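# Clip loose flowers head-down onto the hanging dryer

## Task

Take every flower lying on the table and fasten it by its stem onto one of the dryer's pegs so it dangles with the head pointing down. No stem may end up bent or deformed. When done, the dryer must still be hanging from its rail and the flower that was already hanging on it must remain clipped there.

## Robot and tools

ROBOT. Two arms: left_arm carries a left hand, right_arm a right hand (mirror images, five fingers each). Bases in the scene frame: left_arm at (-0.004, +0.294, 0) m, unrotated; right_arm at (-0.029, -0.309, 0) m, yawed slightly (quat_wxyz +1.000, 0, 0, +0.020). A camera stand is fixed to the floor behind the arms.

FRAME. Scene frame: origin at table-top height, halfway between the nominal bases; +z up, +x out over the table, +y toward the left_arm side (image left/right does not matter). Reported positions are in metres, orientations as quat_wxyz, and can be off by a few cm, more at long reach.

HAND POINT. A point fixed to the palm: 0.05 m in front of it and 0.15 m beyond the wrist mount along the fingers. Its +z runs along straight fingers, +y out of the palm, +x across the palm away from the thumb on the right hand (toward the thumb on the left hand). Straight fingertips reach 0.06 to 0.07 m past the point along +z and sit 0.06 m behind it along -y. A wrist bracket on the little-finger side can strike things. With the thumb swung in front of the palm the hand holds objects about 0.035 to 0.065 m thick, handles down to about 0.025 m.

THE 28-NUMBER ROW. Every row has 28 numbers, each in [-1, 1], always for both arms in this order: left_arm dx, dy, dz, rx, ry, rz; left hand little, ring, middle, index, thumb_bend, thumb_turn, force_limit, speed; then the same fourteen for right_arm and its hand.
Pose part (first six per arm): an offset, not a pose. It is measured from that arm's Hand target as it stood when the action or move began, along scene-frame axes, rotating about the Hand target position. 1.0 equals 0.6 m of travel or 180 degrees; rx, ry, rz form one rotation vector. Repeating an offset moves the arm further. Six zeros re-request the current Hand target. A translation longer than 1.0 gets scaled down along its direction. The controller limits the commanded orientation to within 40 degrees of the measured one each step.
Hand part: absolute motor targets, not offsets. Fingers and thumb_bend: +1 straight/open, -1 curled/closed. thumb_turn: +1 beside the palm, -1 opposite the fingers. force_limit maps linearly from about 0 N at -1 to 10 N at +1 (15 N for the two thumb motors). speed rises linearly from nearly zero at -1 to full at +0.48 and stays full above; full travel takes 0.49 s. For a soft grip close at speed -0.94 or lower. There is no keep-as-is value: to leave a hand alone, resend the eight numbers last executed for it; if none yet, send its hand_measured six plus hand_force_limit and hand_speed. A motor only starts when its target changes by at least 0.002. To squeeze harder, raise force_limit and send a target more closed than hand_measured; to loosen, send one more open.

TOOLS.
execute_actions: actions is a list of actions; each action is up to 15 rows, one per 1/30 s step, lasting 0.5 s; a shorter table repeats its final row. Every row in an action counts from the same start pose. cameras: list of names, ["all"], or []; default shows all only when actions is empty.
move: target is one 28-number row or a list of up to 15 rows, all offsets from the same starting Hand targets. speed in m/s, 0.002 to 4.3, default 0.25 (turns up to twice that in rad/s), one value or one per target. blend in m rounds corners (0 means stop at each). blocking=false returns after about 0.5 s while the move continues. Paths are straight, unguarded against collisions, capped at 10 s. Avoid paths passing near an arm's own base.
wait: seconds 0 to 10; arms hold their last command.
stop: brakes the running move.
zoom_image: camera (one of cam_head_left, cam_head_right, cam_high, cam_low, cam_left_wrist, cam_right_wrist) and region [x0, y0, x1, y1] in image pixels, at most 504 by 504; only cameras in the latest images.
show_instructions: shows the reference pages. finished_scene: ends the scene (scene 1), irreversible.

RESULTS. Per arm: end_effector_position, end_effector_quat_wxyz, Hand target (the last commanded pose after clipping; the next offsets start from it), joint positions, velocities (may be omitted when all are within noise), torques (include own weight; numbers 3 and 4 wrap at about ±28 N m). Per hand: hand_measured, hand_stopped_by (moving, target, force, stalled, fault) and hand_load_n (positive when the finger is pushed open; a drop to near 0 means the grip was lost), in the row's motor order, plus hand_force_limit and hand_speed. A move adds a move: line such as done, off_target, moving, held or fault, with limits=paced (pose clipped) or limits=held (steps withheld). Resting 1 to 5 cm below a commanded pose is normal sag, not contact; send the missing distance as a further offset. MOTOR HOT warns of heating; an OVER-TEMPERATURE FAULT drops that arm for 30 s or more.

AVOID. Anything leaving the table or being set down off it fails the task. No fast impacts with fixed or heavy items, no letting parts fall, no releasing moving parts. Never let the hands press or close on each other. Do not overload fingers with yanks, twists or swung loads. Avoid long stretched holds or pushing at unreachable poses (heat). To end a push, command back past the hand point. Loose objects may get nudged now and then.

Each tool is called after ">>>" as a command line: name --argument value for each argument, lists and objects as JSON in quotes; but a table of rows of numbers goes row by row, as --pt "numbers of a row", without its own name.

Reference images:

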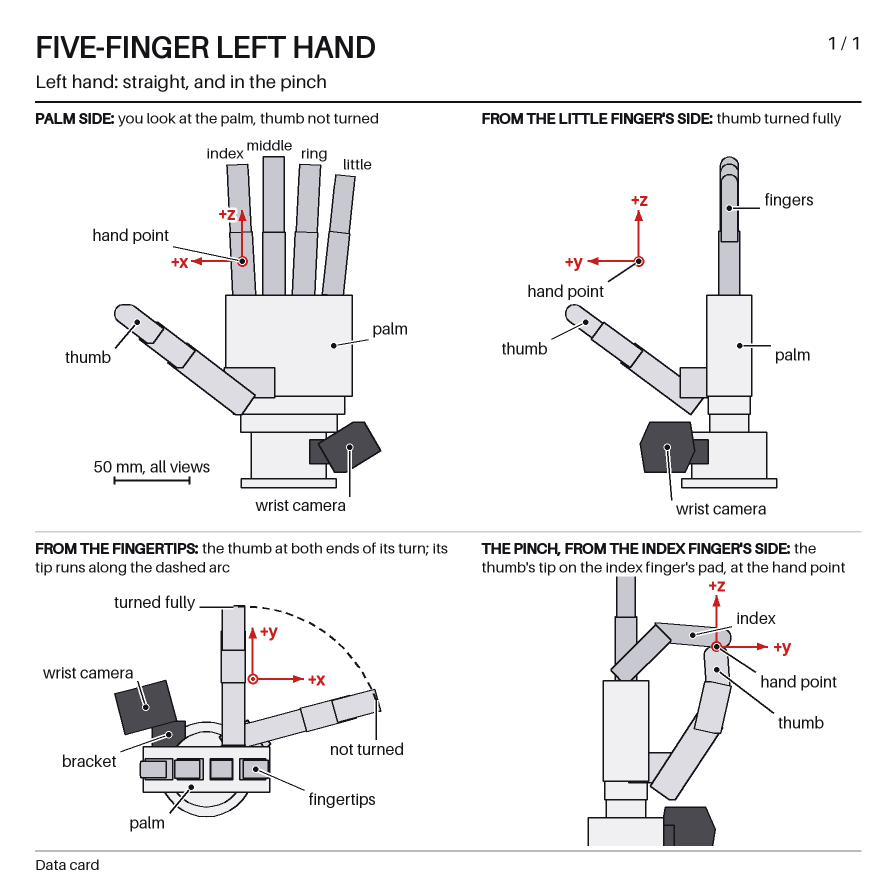

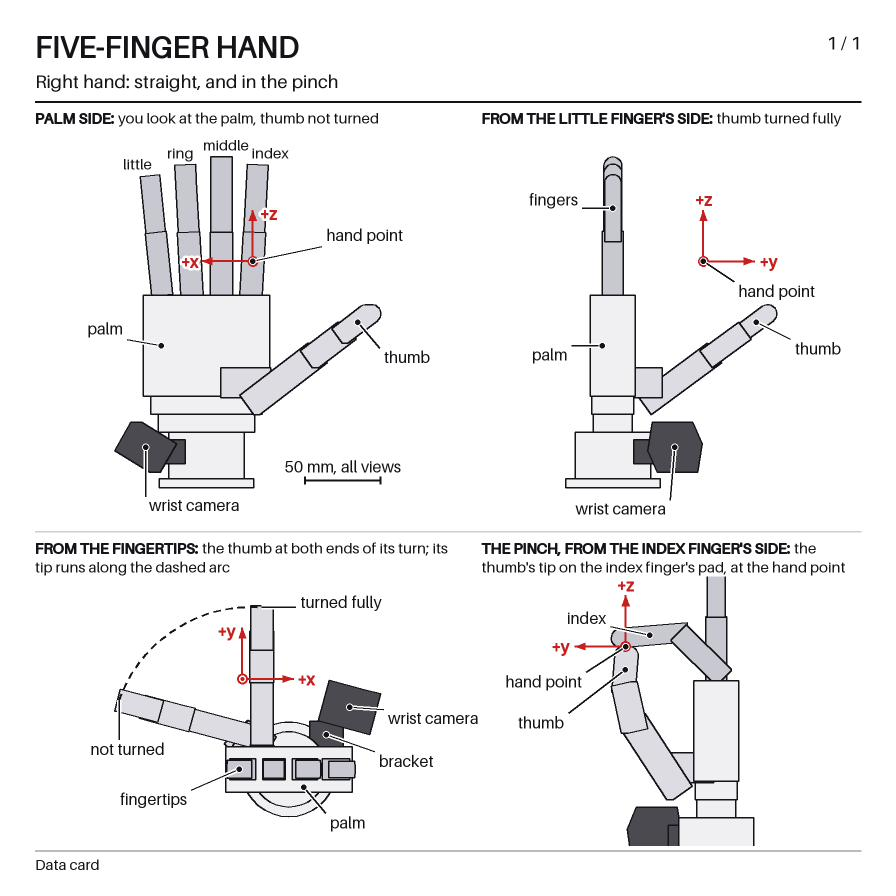

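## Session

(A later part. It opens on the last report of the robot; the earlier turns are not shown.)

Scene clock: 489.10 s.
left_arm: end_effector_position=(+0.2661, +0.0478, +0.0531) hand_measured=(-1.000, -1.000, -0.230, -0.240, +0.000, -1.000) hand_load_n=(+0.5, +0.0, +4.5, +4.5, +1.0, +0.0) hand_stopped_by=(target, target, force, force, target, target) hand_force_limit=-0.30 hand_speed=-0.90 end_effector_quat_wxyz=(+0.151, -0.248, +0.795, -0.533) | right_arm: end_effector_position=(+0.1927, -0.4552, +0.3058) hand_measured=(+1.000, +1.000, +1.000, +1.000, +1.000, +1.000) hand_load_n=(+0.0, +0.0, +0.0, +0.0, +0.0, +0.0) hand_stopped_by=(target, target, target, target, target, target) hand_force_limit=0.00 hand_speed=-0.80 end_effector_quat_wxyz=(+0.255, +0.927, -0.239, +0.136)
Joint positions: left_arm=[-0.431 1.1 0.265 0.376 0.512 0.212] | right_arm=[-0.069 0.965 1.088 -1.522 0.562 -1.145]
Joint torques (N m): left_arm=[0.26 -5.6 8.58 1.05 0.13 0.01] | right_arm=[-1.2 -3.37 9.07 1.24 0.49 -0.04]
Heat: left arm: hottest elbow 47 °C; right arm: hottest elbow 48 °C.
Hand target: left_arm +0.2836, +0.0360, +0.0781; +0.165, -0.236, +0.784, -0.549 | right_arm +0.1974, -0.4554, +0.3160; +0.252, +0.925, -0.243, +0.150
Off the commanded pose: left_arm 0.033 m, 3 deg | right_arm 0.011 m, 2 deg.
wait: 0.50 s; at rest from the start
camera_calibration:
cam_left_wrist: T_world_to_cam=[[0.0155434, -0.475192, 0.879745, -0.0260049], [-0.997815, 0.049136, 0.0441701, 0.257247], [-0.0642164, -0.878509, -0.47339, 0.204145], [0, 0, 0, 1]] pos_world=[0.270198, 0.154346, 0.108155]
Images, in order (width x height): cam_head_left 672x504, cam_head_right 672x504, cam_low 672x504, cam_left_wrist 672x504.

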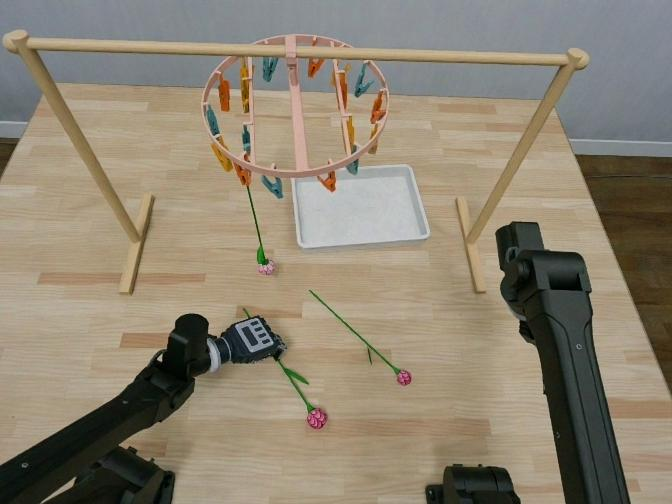

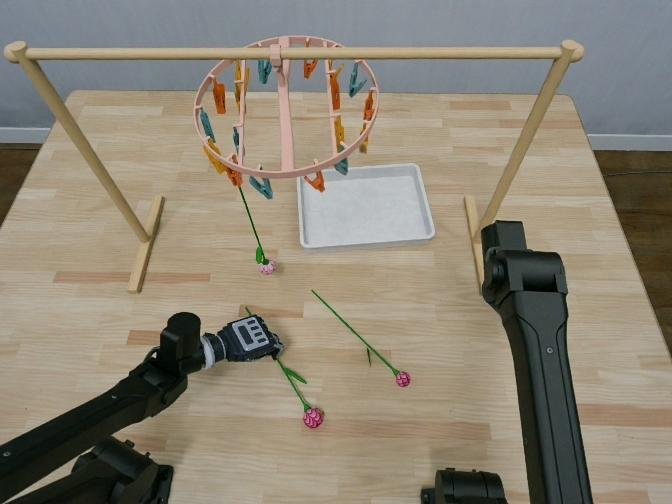

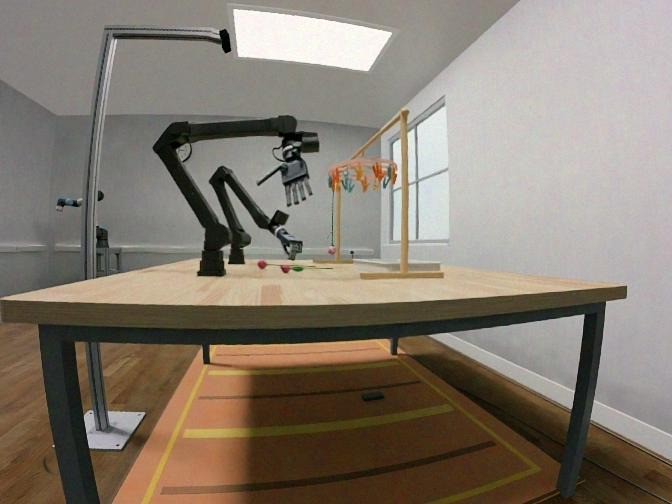

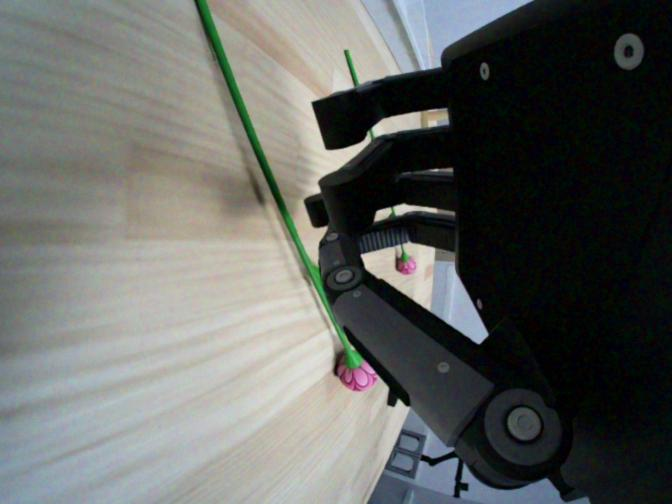

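>>> move --target '[-0.0193,0.0217,0.0867,-0.0196,-0.0909,-0.0161,-1,-1,0.0,0.0,0.13,-1,-0.3,0,0,0,0,0,0,0,1,1,1,1,1,1,0,-0.8]' --cameras '["cam_left_wrist","cam_head_left","cam_head_right","cam_low"]'

>>> zoom_image --camera "cam_left_wrist" --region '[220, 80, 470, 330]'

>>> zoom_image --camera "cam_low" --region '[240, 220, 360, 290]'

Scene clock: 508.13 s.
left_arm: end_effector_position=(+0.2679, +0.0470, +0.1224) hand_measured=(-1.000, -1.000, +0.000, +0.000, +0.130, -1.000) hand_load_n=(+0.0, +0.0, +0.0, +0.0, +0.0, +0.0) hand_stopped_by=(target, target, target, target, target, target) hand_force_limit=-0.30 hand_speed=0.00 end_effector_quat_wxyz=(+0.238, -0.150, +0.748, -0.600) | right_arm: end_effector_position=(+0.1927, -0.4552, +0.3058) hand_measured=(+1.000, +1.000, +1.000, +1.000, +1.000, +1.000) hand_load_n=(+0.0, -0.5, +0.0, +0.0, +0.0, +0.0) hand_stopped_by=(target, target, target, target, target, target) hand_force_limit=0.00 hand_speed=-0.80 end_effector_quat_wxyz=(+0.255, +0.927, -0.239, +0.136)
Joint positions: left_arm=[-0.418 0.878 0.224 0.456 0.567 0.287] | right_arm=[-0.069 0.965 1.088 -1.522 0.562 -1.145]
Joint torques (N m): left_arm=[1.55 -3.43 6.11 2.18 0.19 0.22] | right_arm=[-0.21 -3.72 9.13 1.21 0.51 -0.04]
Heat: left arm: hottest elbow 47 °C; right arm: hottest elbow 48 °C.
Hand target: left_arm +0.2719, +0.0491, +0.1300; +0.254, -0.141, +0.741, -0.605 | right_arm +0.1974, -0.4554, +0.3160; +0.252, +0.925, -0.243, +0.150
Off the commanded pose: left_arm 0.009 m, 2 deg | right_arm 0.011 m, 2 deg.
move: off_target (right_arm)
camera_calibration:
cam_left_wrist: T_world_to_cam=[[-0.268843, -0.393031, 0.879346, -0.0150524], [-0.963129, 0.0999227, -0.249797, 0.280258], [0.0103112, -0.91408, -0.405403, 0.209701], [0, 0, 0, 1]] pos_world=[0.263716, 0.157763, 0.168257]
Images, in order (width x height): cam_head_left 672x504, cam_head_right 672x504, cam_low 672x504, cam_left_wrist 672x504.

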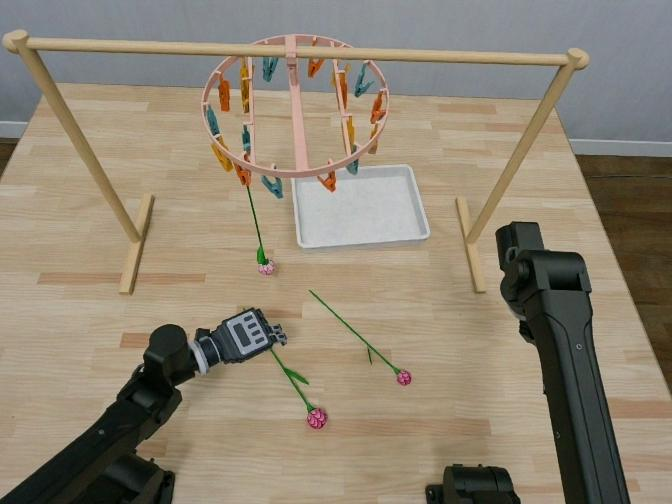

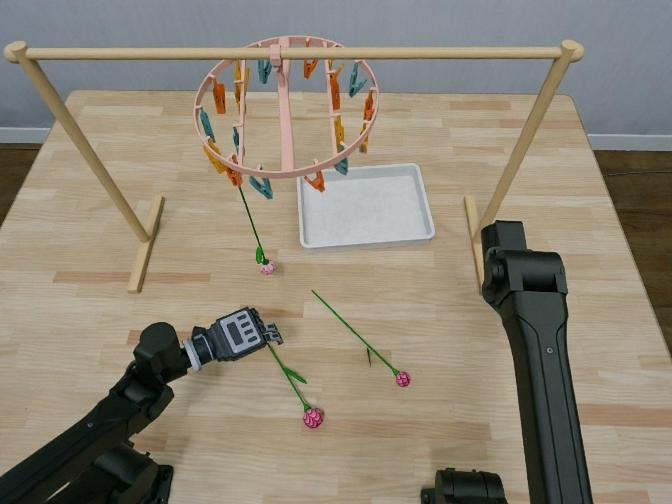

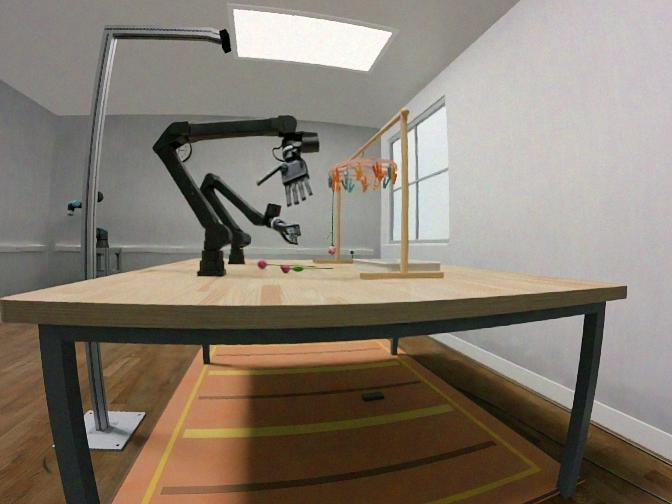

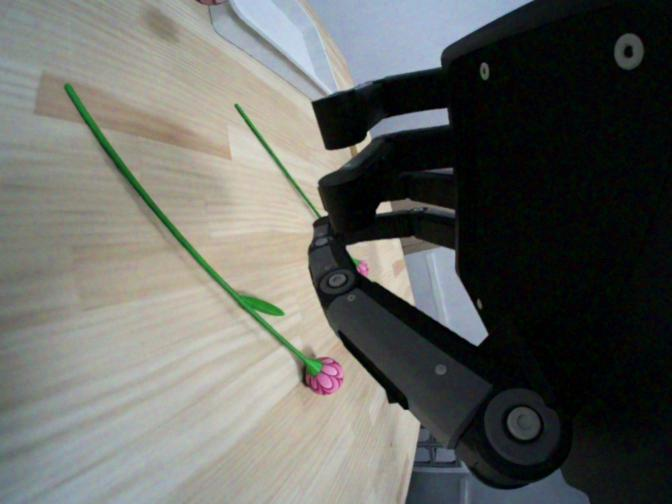

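Scaled by 2.016 from the camera's 672x504 image, which has a finer 960x720 frame.

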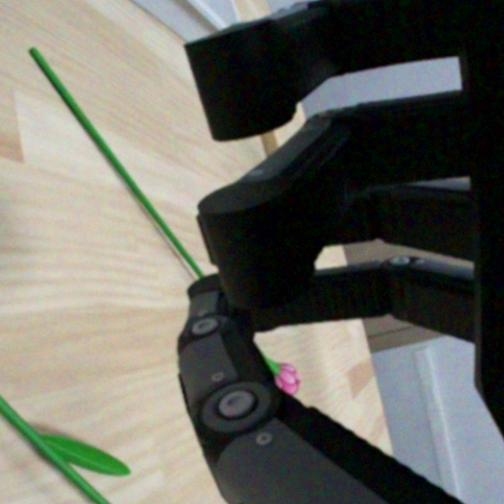

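Scaled by 4.200 from the camera's 672x504 image, which has a finer 960x720 frame.

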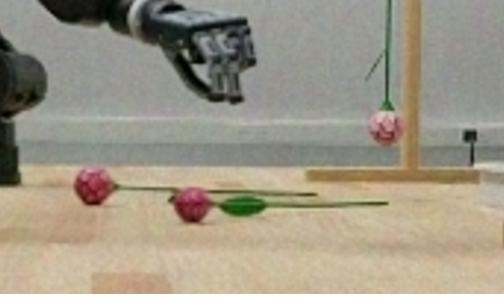

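>>> move --target '[0,0,-0.15,0,0,0,-1,-1,0.0,0.0,0.13,-1,-0.3,0,0,0,0,0,0,0,1,1,1,1,1,1,0,-0.8]' --cameras '["cam_left_wrist","cam_head_left","cam_head_right","cam_low"]'

>>> zoom_image --camera "cam_left_wrist" --region '[220, 80, 470, 330]'

>>> zoom_image --camera "cam_low" --region '[260, 230, 340, 290]'

>>> zoom_image --camera "cam_head_left" --region '[230, 300, 330, 380]'

>>> zoom_image --camera "cam_head_right" --region '[220, 300, 320, 380]'

Scene clock: 514.77 s.
left_arm: end_effector_position=(+0.2714, +0.0469, +0.0406) hand_measured=(-1.000, -1.000, +0.000, +0.000, +0.130, -1.000) hand_load_n=(+0.0, +0.0, +0.0, +0.0, +0.0, +0.0) hand_stopped_by=(target, target, target, target, target, target) hand_force_limit=-0.30 hand_speed=0.00 end_effector_quat_wxyz=(+0.254, -0.135, +0.744, -0.603) | right_arm: end_effector_position=(+0.1927, -0.4552, +0.3058) hand_measured=(+1.000, +1.000, +1.000, +1.000, +1.000, +1.000) hand_load_n=(+0.0, +0.0, +0.0, +0.0, +0.0, +0.0) hand_stopped_by=(target, target, target, target, target, target) hand_force_limit=0.00 hand_speed=-0.80 end_effector_quat_wxyz=(+0.255, +0.927, -0.239, +0.136)
Joint positions: left_arm=[-0.418 1.43 0.121 1.137 0.568 0.312] | right_arm=[-0.069 0.965 1.088 -1.522 0.562 -1.145]
Joint torques (N m): left_arm=[1.61 -4.31 2.41 2.19 0.17 0] | right_arm=[-0.03 -3.72 9.16 1.07 0.52 0.05]
Heat: left arm: hottest elbow 46 °C; right arm: hottest elbow 48 °C.
Hand target: left_arm +0.2717, +0.0490, +0.0400; +0.253, -0.141, +0.741, -0.605 | right_arm +0.1974, -0.4554, +0.3160; +0.252, +0.925, -0.243, +0.150
Off the commanded pose: left_arm 0.002 m, 1 deg | right_arm 0.011 m, 2 deg.
move: off_target (right_arm)
camera_calibration:
cam_left_wrist: T_world_to_cam=[[-0.309416, -0.394237, 0.865355, 0.0693891], [-0.950619, 0.105091, -0.292026, 0.261323], [0.0241868, -0.91298, -0.407286, 0.172801], [0, 0, 0, 1]] pos_world=[0.265709, 0.157657, 0.0866464]
Images, in order (width x height): cam_head_left 672x504, cam_head_right 672x504, cam_low 672x504, cam_left_wrist 672x504.

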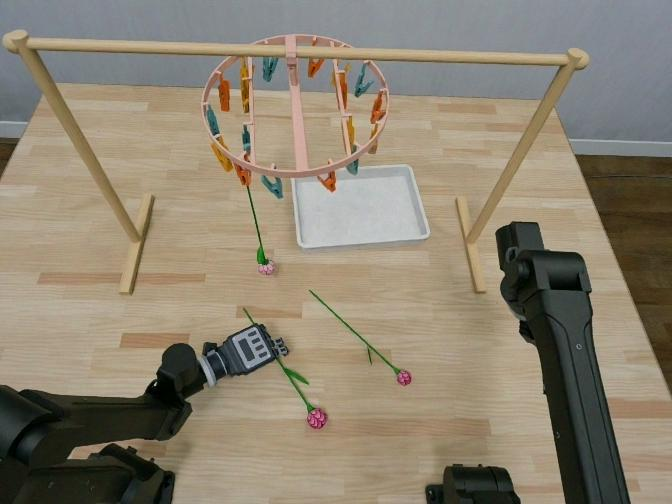

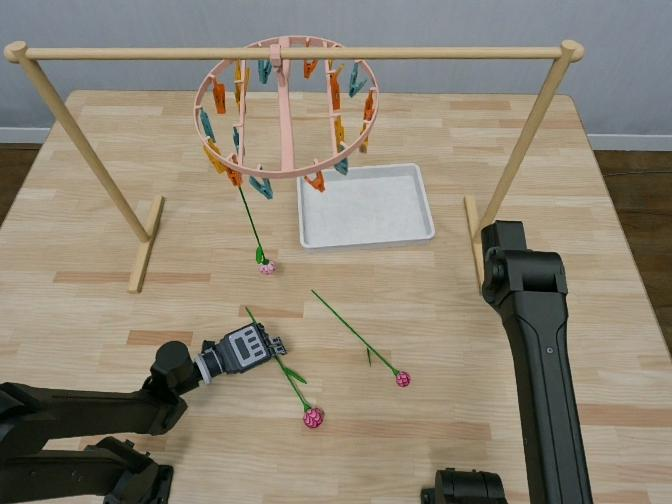

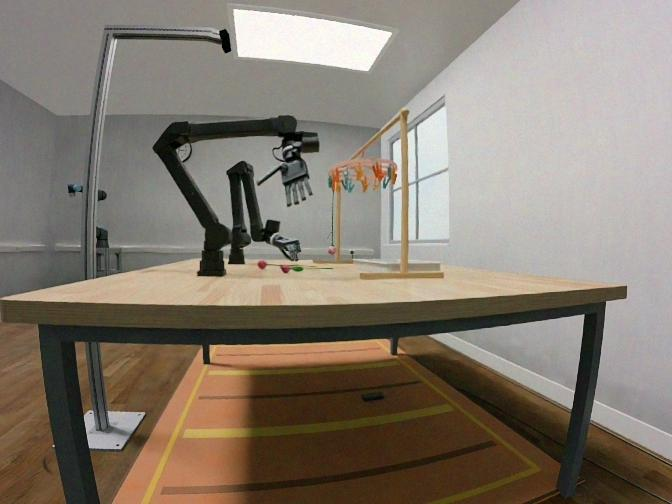

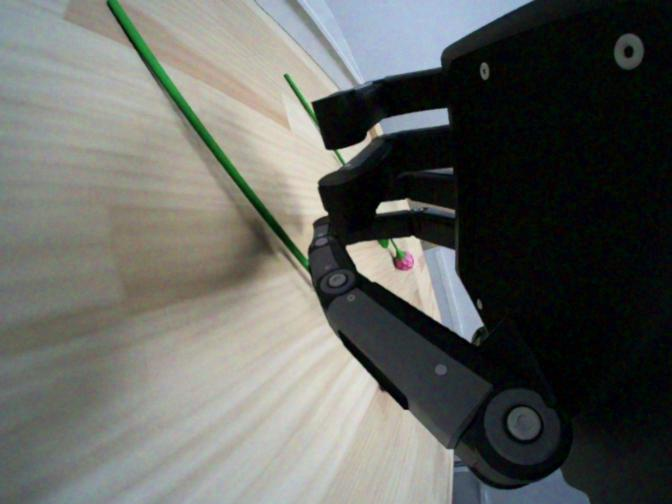

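Scaled by 2.016 from the camera's 672x504 image, which has a finer 960x720 frame.

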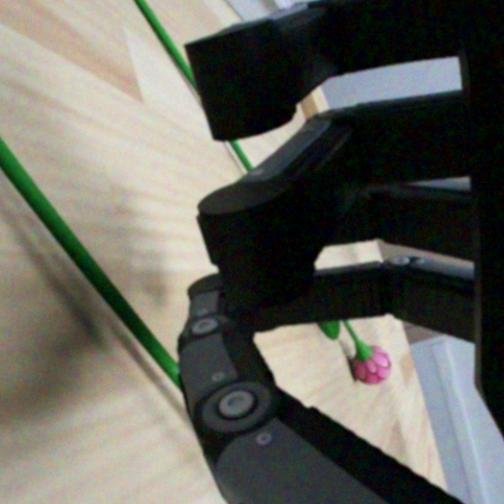

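Scaled by 6.300 from the camera's 672x504 image, which has a finer 960x720 frame.

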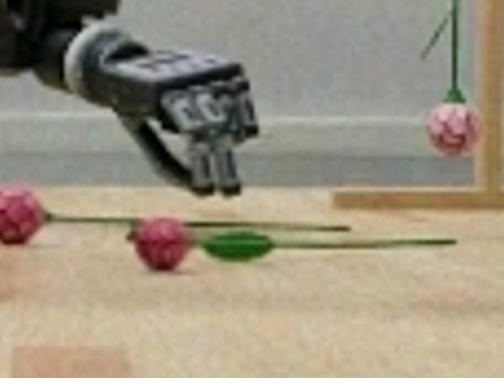

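Scaled by 5.040 from the camera's 672x504 image, which has a finer 960x720 frame.

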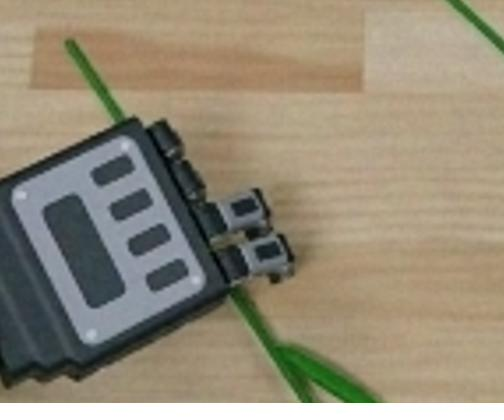

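Scaled by 5.040 from the camera's 672x504 image, which has a finer 960x720 frame.

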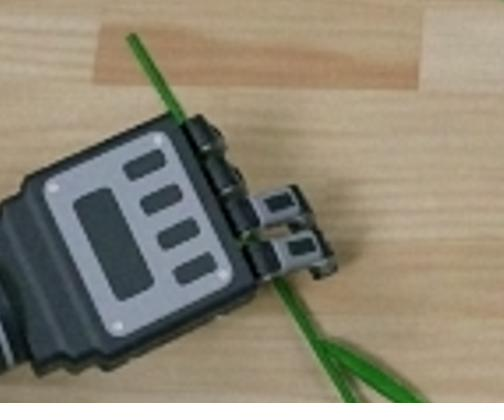

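>>> move --target '[0,0,-0.0392,0,0,0,-1,-1,0.0,0.0,0.13,-1,-0.3,0,0,0,0,0,0,0,1,1,1,1,1,1,0,-0.8]' --cameras '["cam_left_wrist","cam_head_left","cam_head_right","cam_low"]' --speed 0.06

>>> zoom_image --camera "cam_low" --region '[260, 230, 340, 290]'

>>> zoom_image --camera "cam_head_left" --region '[230, 300, 330, 380]'

>>> zoom_image --camera "cam_left_wrist" --region '[220, 80, 470, 330]'

Scene clock: 523.97 s.
left_arm: end_effector_position=(+0.2722, +0.0465, +0.0172) hand_measured=(-1.000, -1.000, +0.000, +0.000, +0.130, -1.000) hand_load_n=(+0.0, +0.0, +0.0, +0.0, +0.0, +0.5) hand_stopped_by=(target, target, target, target, target, target) hand_force_limit=-0.30 hand_speed=0.00 end_effector_quat_wxyz=(+0.254, -0.134, +0.744, -0.603) | right_arm: end_effector_position=(+0.1927, -0.4552, +0.3058) hand_measured=(+1.000, +1.000, +1.000, +1.000, +1.000, +1.000) hand_load_n=(+0.0, +0.0, +0.0, +0.0, +0.0, +0.0) hand_stopped_by=(target, target, target, target, target, target) hand_force_limit=0.00 hand_speed=-0.80 end_effector_quat_wxyz=(+0.255, +0.927, -0.239, +0.136)
Joint positions: left_arm=[-0.418 1.639 0.121 1.348 0.568 0.312] | right_arm=[-0.069 0.965 1.088 -1.522 0.562 -1.145]
Joint torques (N m): left_arm=[1.55 -5.6 0.98 2.28 0.17 -0.01] | right_arm=[-0.5 -4.25 9.44 1.02 0.51 0]
Heat: left arm: hottest elbow 44 °C; right arm: hottest elbow 48 °C.
Hand target: left_arm +0.2718, +0.0490, +0.0165; +0.254, -0.141, +0.741, -0.605 | right_arm +0.1974, -0.4554, +0.3160; +0.252, +0.925, -0.243, +0.150
Off the commanded pose: left_arm 0.003 m, 1 deg | right_arm 0.011 m, 2 deg.
move: off_target (right_arm)
camera_calibration:
cam_left_wrist: T_world_to_cam=[[-0.31064, -0.393368, 0.865312, 0.0900952], [-0.950204, 0.104775, -0.293485, 0.255261], [0.0247847, -0.913391, -0.406327, 0.162651], [0, 0, 0, 1]] pos_world=[0.266506, 0.15726, 0.0630443]
Images, in order (width x height): cam_head_left 672x504, cam_head_right 672x504, cam_low 672x504, cam_left_wrist 672x504.

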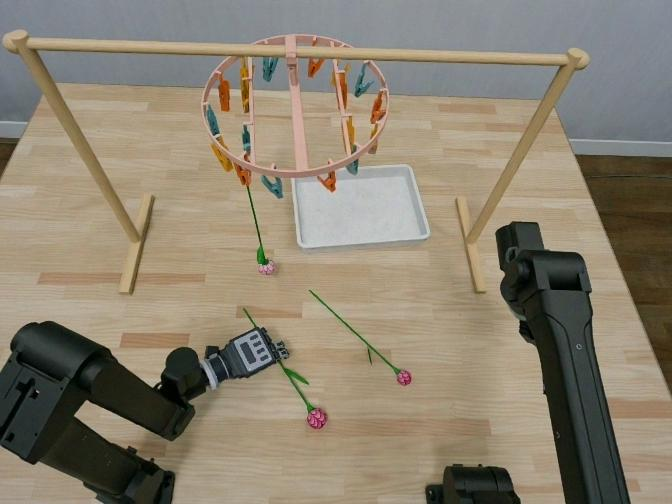

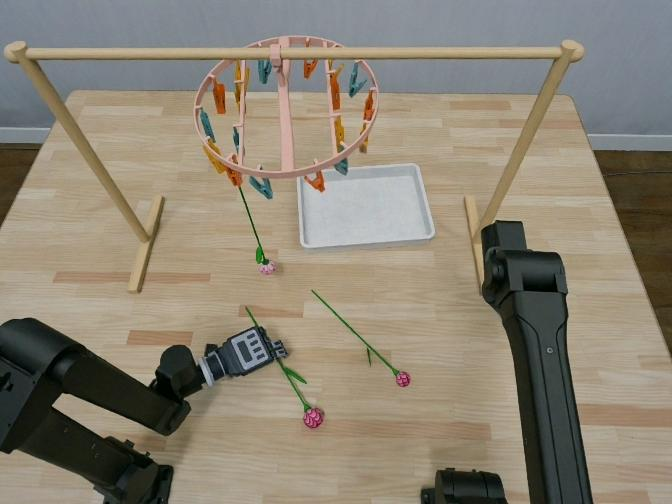

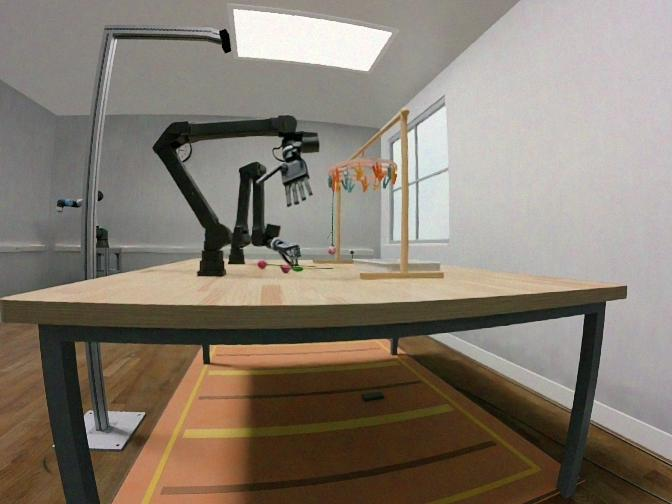

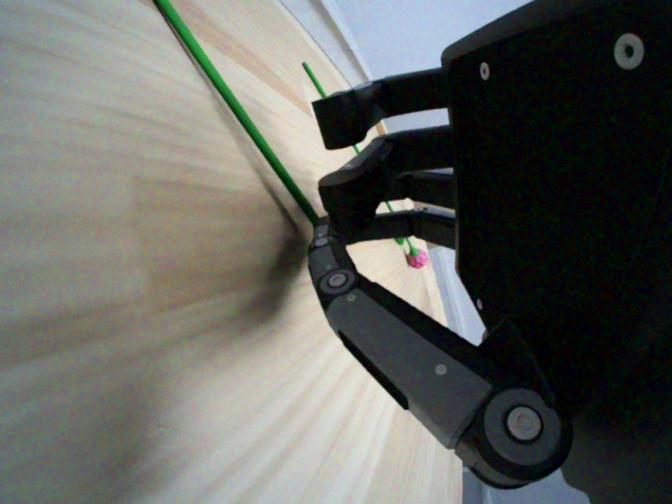

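Scaled by 6.300 from the camera's 672x504 image, which has a finer 960x720 frame.

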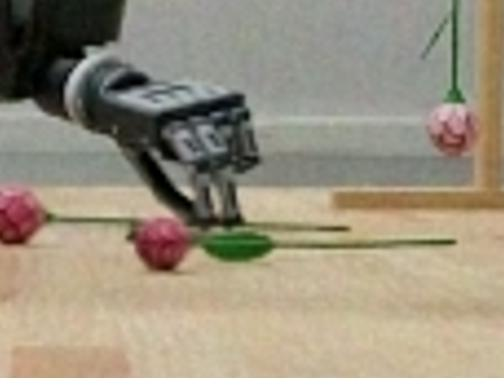

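Scaled by 5.040 from the camera's 672x504 image, which has a finer 960x720 frame.

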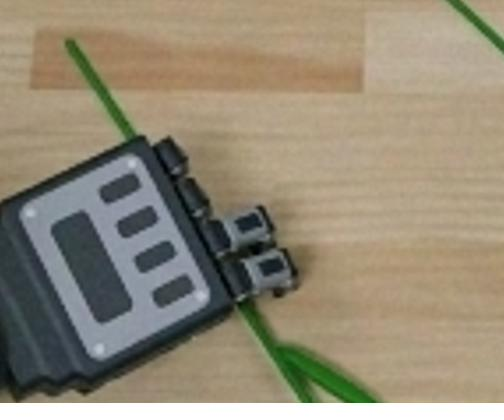

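Scaled by 2.016 from the camera's 672x504 image, which has a finer 960x720 frame.

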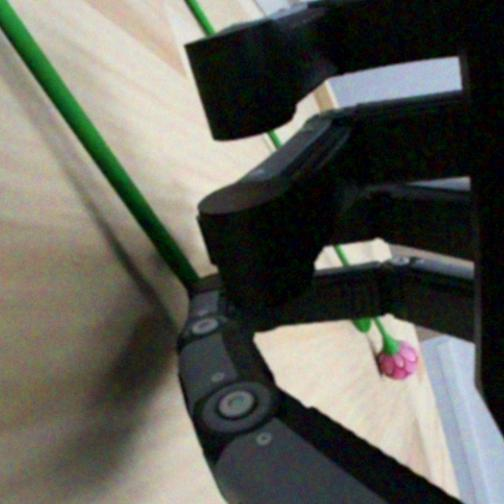

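>>> move --target '[0,0,-0.0125,0,0,0,-1,-1,0.0,0.0,0.13,-1,-0.3,0,0,0,0,0,0,0,1,1,1,1,1,1,0,-0.8]' --cameras '["cam_left_wrist","cam_head_left","cam_low"]' --speed 0.04

>>> zoom_image --camera "cam_low" --region '[260, 230, 340, 290]'

>>> zoom_image --camera "cam_left_wrist" --region '[270, 170, 420, 320]'

Scene clock: 535.13 s.
left_arm: end_effector_position=(+0.2716, +0.0467, +0.0105) hand_measured=(-1.000, -1.000, +0.000, +0.000, +0.130, -1.000) hand_load_n=(+0.0, +0.0, -0.5, +0.0, +0.0, +0.0) hand_stopped_by=(target, target, target, target, target, target) hand_force_limit=-0.30 hand_speed=0.00 end_effector_quat_wxyz=(+0.255, -0.134, +0.743, -0.604) | right_arm: end_effector_position=(+0.1927, -0.4552, +0.3058) hand_measured=(+1.000, +1.000, +1.000, +1.000, +1.000, +1.000) hand_load_n=(+0.5, +0.0, +0.0, +0.0, +0.0, +0.0) hand_stopped_by=(target, target, target, target, target, target) hand_force_limit=0.00 hand_speed=-0.80 end_effector_quat_wxyz=(+0.255, +0.927, -0.239, +0.136)
Joint positions: left_arm=[-0.418 1.704 0.121 1.415 0.569 0.311] | right_arm=[-0.069 0.965 1.088 -1.522 0.562 -1.145]
Joint torques (N m): left_arm=[1.55 -5.71 0.72 2.1 0.12 -0.01] | right_arm=[-1.03 -3.37 9.26 1.1 0.5 -0.01]
Heat: left arm: hottest elbow 42 °C; right arm: hottest elbow 48 °C.
Hand target: left_arm +0.2718, +0.0490, +0.0090; +0.254, -0.141, +0.741, -0.605 | right_arm +0.1974, -0.4554, +0.3160; +0.252, +0.925, -0.243, +0.150
Off the commanded pose: left_arm 0.003 m, 1 deg | right_arm 0.011 m, 2 deg.
move: off_target (right_arm)
camera_calibration:
cam_left_wrist: T_world_to_cam=[[-0.31208, -0.391564, 0.865612, 0.0960834], [-0.94973, 0.104718, -0.295038, 0.2526], [0.0248808, -0.914173, -0.404561, 0.160138], [0, 0, 0, 1]] pos_world=[0.265903, 0.157565, 0.056141]
Images, in order (width x height): cam_head_left 672x504, cam_low 672x504, cam_left_wrist 672x504.

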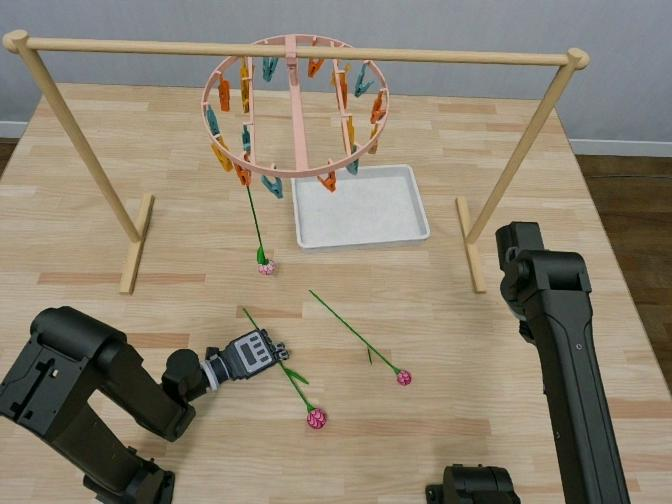

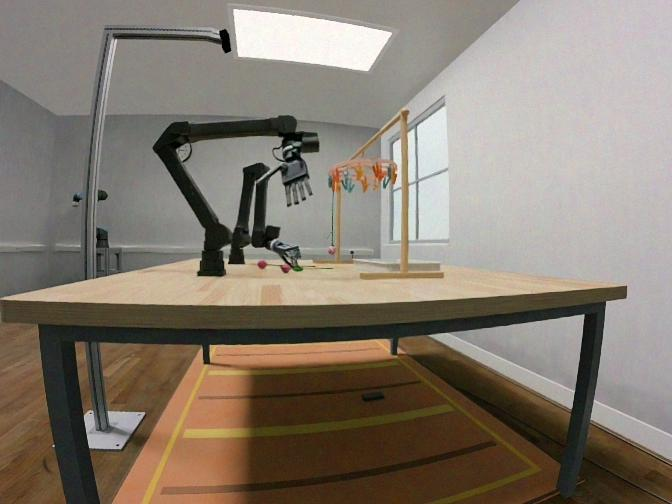

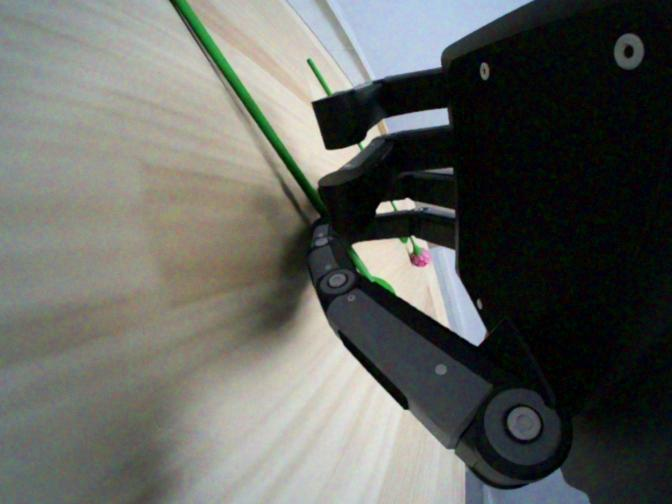

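Scaled by 6.300 from the camera's 672x504 image, which has a finer 960x720 frame.

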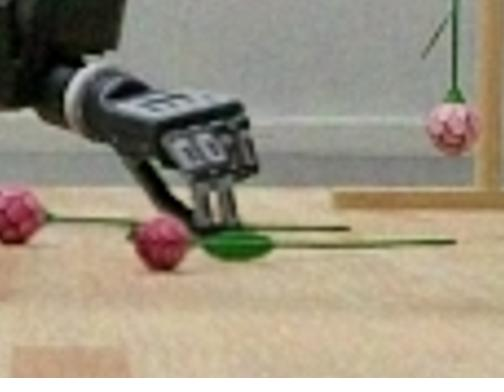

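Scaled by 3.360 from the camera's 672x504 image, which has a finer 960x720 frame.

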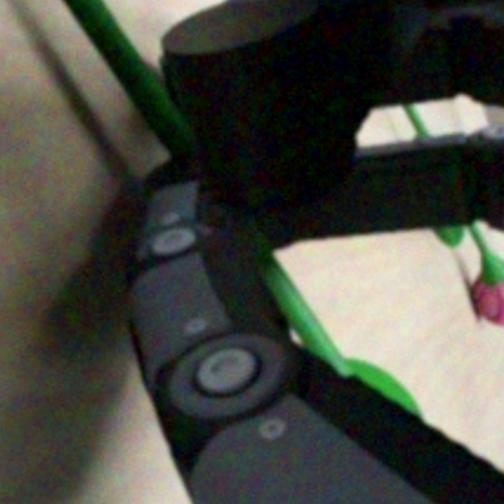

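>>> move --target '[0,0,0,0,0,0,-1,-1,-0.5,-0.5,0.13,-1,-0.2,-0.9,0,0,0,0,0,0,1,1,1,1,1,1,0,-0.8]' --cameras '["cam_left_wrist","cam_head_left","cam_low"]'

>>> zoom_image --camera "cam_left_wrist" --region '[270, 170, 420, 320]'

>>> zoom_image --camera "cam_head_left" --region '[230, 300, 330, 430]'

Scene clock: 541.00 s.
left_arm: end_effector_position=(+0.2723, +0.0464, +0.0119) hand_measured=(-1.000, -1.000, -0.184, -0.194, +0.132, -1.000) hand_load_n=(+0.0, +0.0, +5.5, +4.0, +3.0, -0.5) hand_stopped_by=(target, target, force, force, target, target) hand_force_limit=-0.20 hand_speed=-0.90 end_effector_quat_wxyz=(+0.257, -0.132, +0.741, -0.606) | right_arm: end_effector_position=(+0.1927, -0.4552, +0.3058) hand_measured=(+1.000, +1.000, +1.000, +1.000, +1.000, +1.000) hand_load_n=(+0.0, +0.0, +0.0, +0.5, +0.0, +0.0) hand_stopped_by=(target, target, target, target, target, target) hand_force_limit=0.00 hand_speed=-0.80 end_effector_quat_wxyz=(+0.255, +0.927, -0.239, +0.136)
Joint positions: left_arm=[-0.418 1.704 0.121 1.422 0.569 0.311] | right_arm=[-0.069 0.965 1.088 -1.522 0.562 -1.145]
Joint torques (N m): left_arm=[1.55 -5.71 0.72 1.87 0.11 -0.01] | right_arm=[-0.32 -3.14 9.14 0.99 0.53 -0.04]
Heat: left arm: hottest elbow 41 °C; right arm: hottest elbow 48 °C.
Hand target: left_arm +0.2718, +0.0491, +0.0089; +0.254, -0.141, +0.741, -0.605 | right_arm +0.1974, -0.4554, +0.3160; +0.252, +0.925, -0.243, +0.150
Off the commanded pose: left_arm 0.004 m, 1 deg | right_arm 0.011 m, 2 deg.
move: off_target (right_arm)
camera_calibration:
cam_left_wrist: T_world_to_cam=[[-0.317513, -0.38913, 0.864733, 0.0962636], [-0.947859, 0.10392, -0.301272, 0.253197], [0.0273712, -0.915302, -0.401837, 0.159756], [0, 0, 0, 1]] pos_world=[0.266187, 0.157372, 0.0572344]
Images, in order (width x height): cam_head_left 672x504, cam_low 672x504, cam_left_wrist 672x504.

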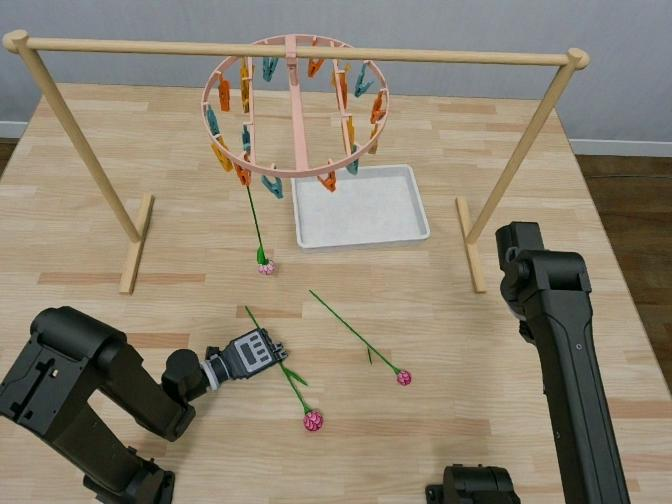

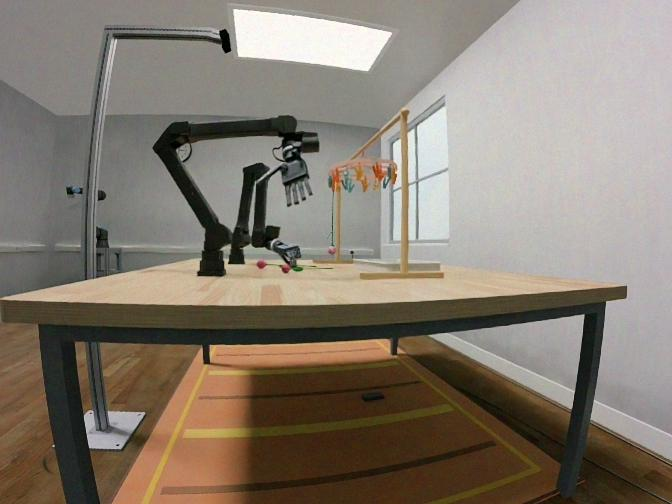

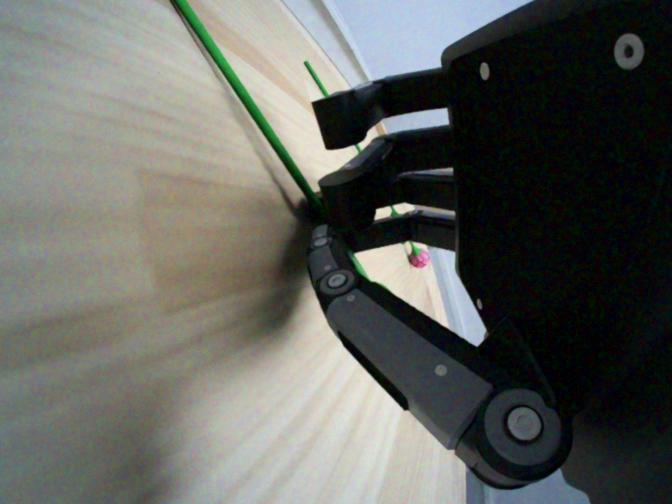

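Scaled by 3.360 from the camera's 672x504 image, which has a finer 960x720 frame.

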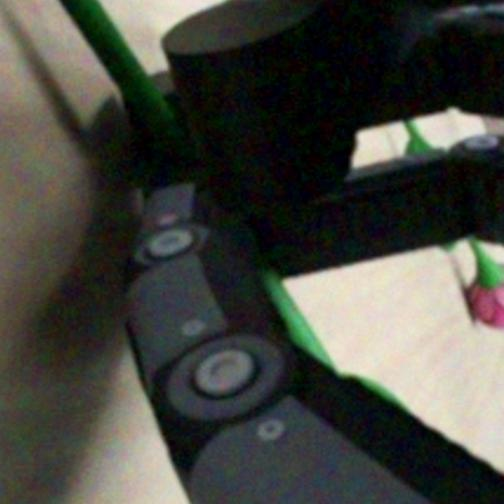

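Scaled by 3.877 from the camera's 672x504 image, which has a finer 960x720 frame.

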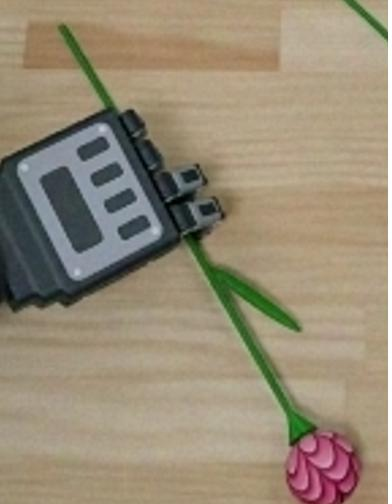

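>>> move --target '[0,0,0.1,0,0,0,-1,-1,-0.5,-0.5,0.13,-1,-0.2,-0.9,0,0,0,0,0,0,1,1,1,1,1,1,0,-0.8]' --cameras '["cam_left_wrist","cam_head_left","cam_low"]' --speed 0.08

>>> zoom_image --camera "cam_low" --region '[260, 210, 360, 290]'

Scene clock: 545.40 s.
left_arm: end_effector_position=(+0.2613, +0.0514, +0.0570) hand_measured=(-1.000, -1.000, -0.184, -0.194, +0.132, -1.000) hand_load_n=(+0.0, +0.0, +5.0, +4.0, +3.0, -0.5) hand_stopped_by=(target, target, force, force, target, target) hand_force_limit=-0.20 hand_speed=-0.90 end_effector_quat_wxyz=(+0.241, -0.146, +0.749, -0.600) | right_arm: end_effector_position=(+0.1927, -0.4552, +0.3058) hand_measured=(+1.000, +1.000, +1.000, +1.000, +1.000, +1.000) hand_load_n=(+0.0, +0.0, +0.0, +0.0, +0.0, +0.0) hand_stopped_by=(target, target, target, target, target, target) hand_force_limit=0.00 hand_speed=-0.80 end_effector_quat_wxyz=(+0.255, +0.927, -0.239, +0.136)
Joint positions: left_arm=[-0.414 1.225 0.115 0.913 0.572 0.298] | right_arm=[-0.069 0.965 1.088 -1.522 0.562 -1.145]
Joint torques (N m): left_arm=[1.2 -5.25 5.29 1.21 0.02 0.12] | right_arm=[-0.56 -3.66 9.13 1.07 0.51 -0.03]
Heat: left arm: hottest elbow 41 °C; right arm: hottest elbow 48 °C.
Hand target: left_arm +0.2718, +0.0491, +0.0689; +0.254, -0.141, +0.741, -0.605 | right_arm +0.1974, -0.4554, +0.3160; +0.252, +0.925, -0.243, +0.150
Off the commanded pose: left_arm 0.016 m, 2 deg | right_arm 0.011 m, 2 deg.
move: off_target (left_arm, right_arm)
camera_calibration:
cam_left_wrist: T_world_to_cam=[[-0.277477, -0.396437, 0.875125, 0.0449729], [-0.960661, 0.103417, -0.25775, 0.256806], [0.0116788, -0.912219, -0.409537, 0.187105], [0, 0, 0, 1]] pos_world=[0.256997, 0.161952, 0.103461]
Images, in order (width x height): cam_head_left 672x504, cam_low 672x504, cam_left_wrist 672x504.

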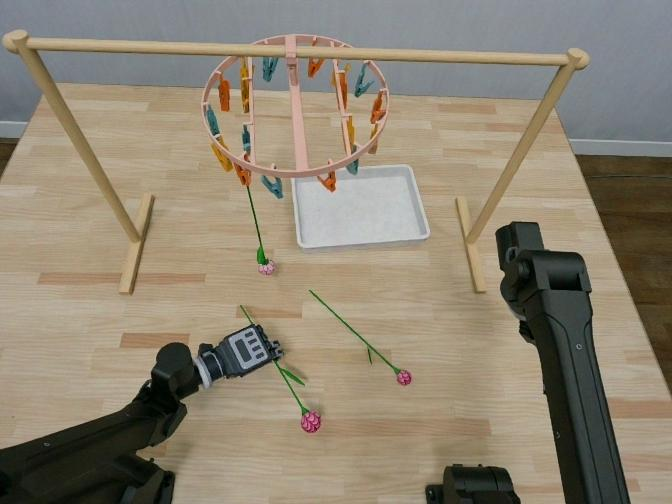

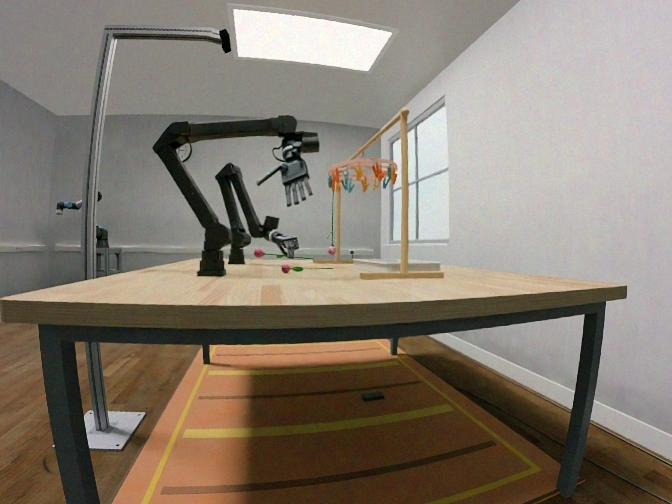

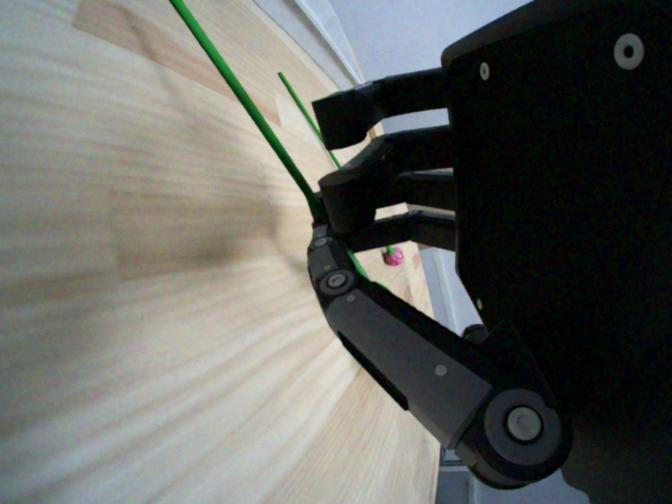

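Scaled by 5.040 from the camera's 672x504 image, which has a finer 960x720 frame.

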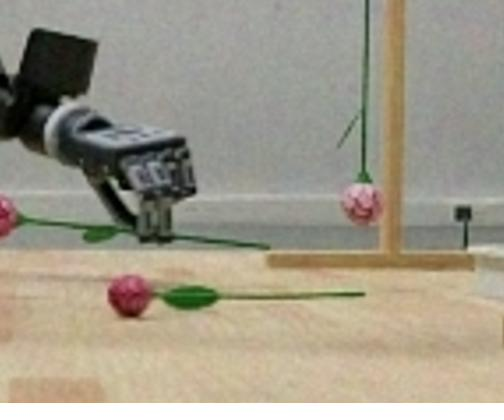

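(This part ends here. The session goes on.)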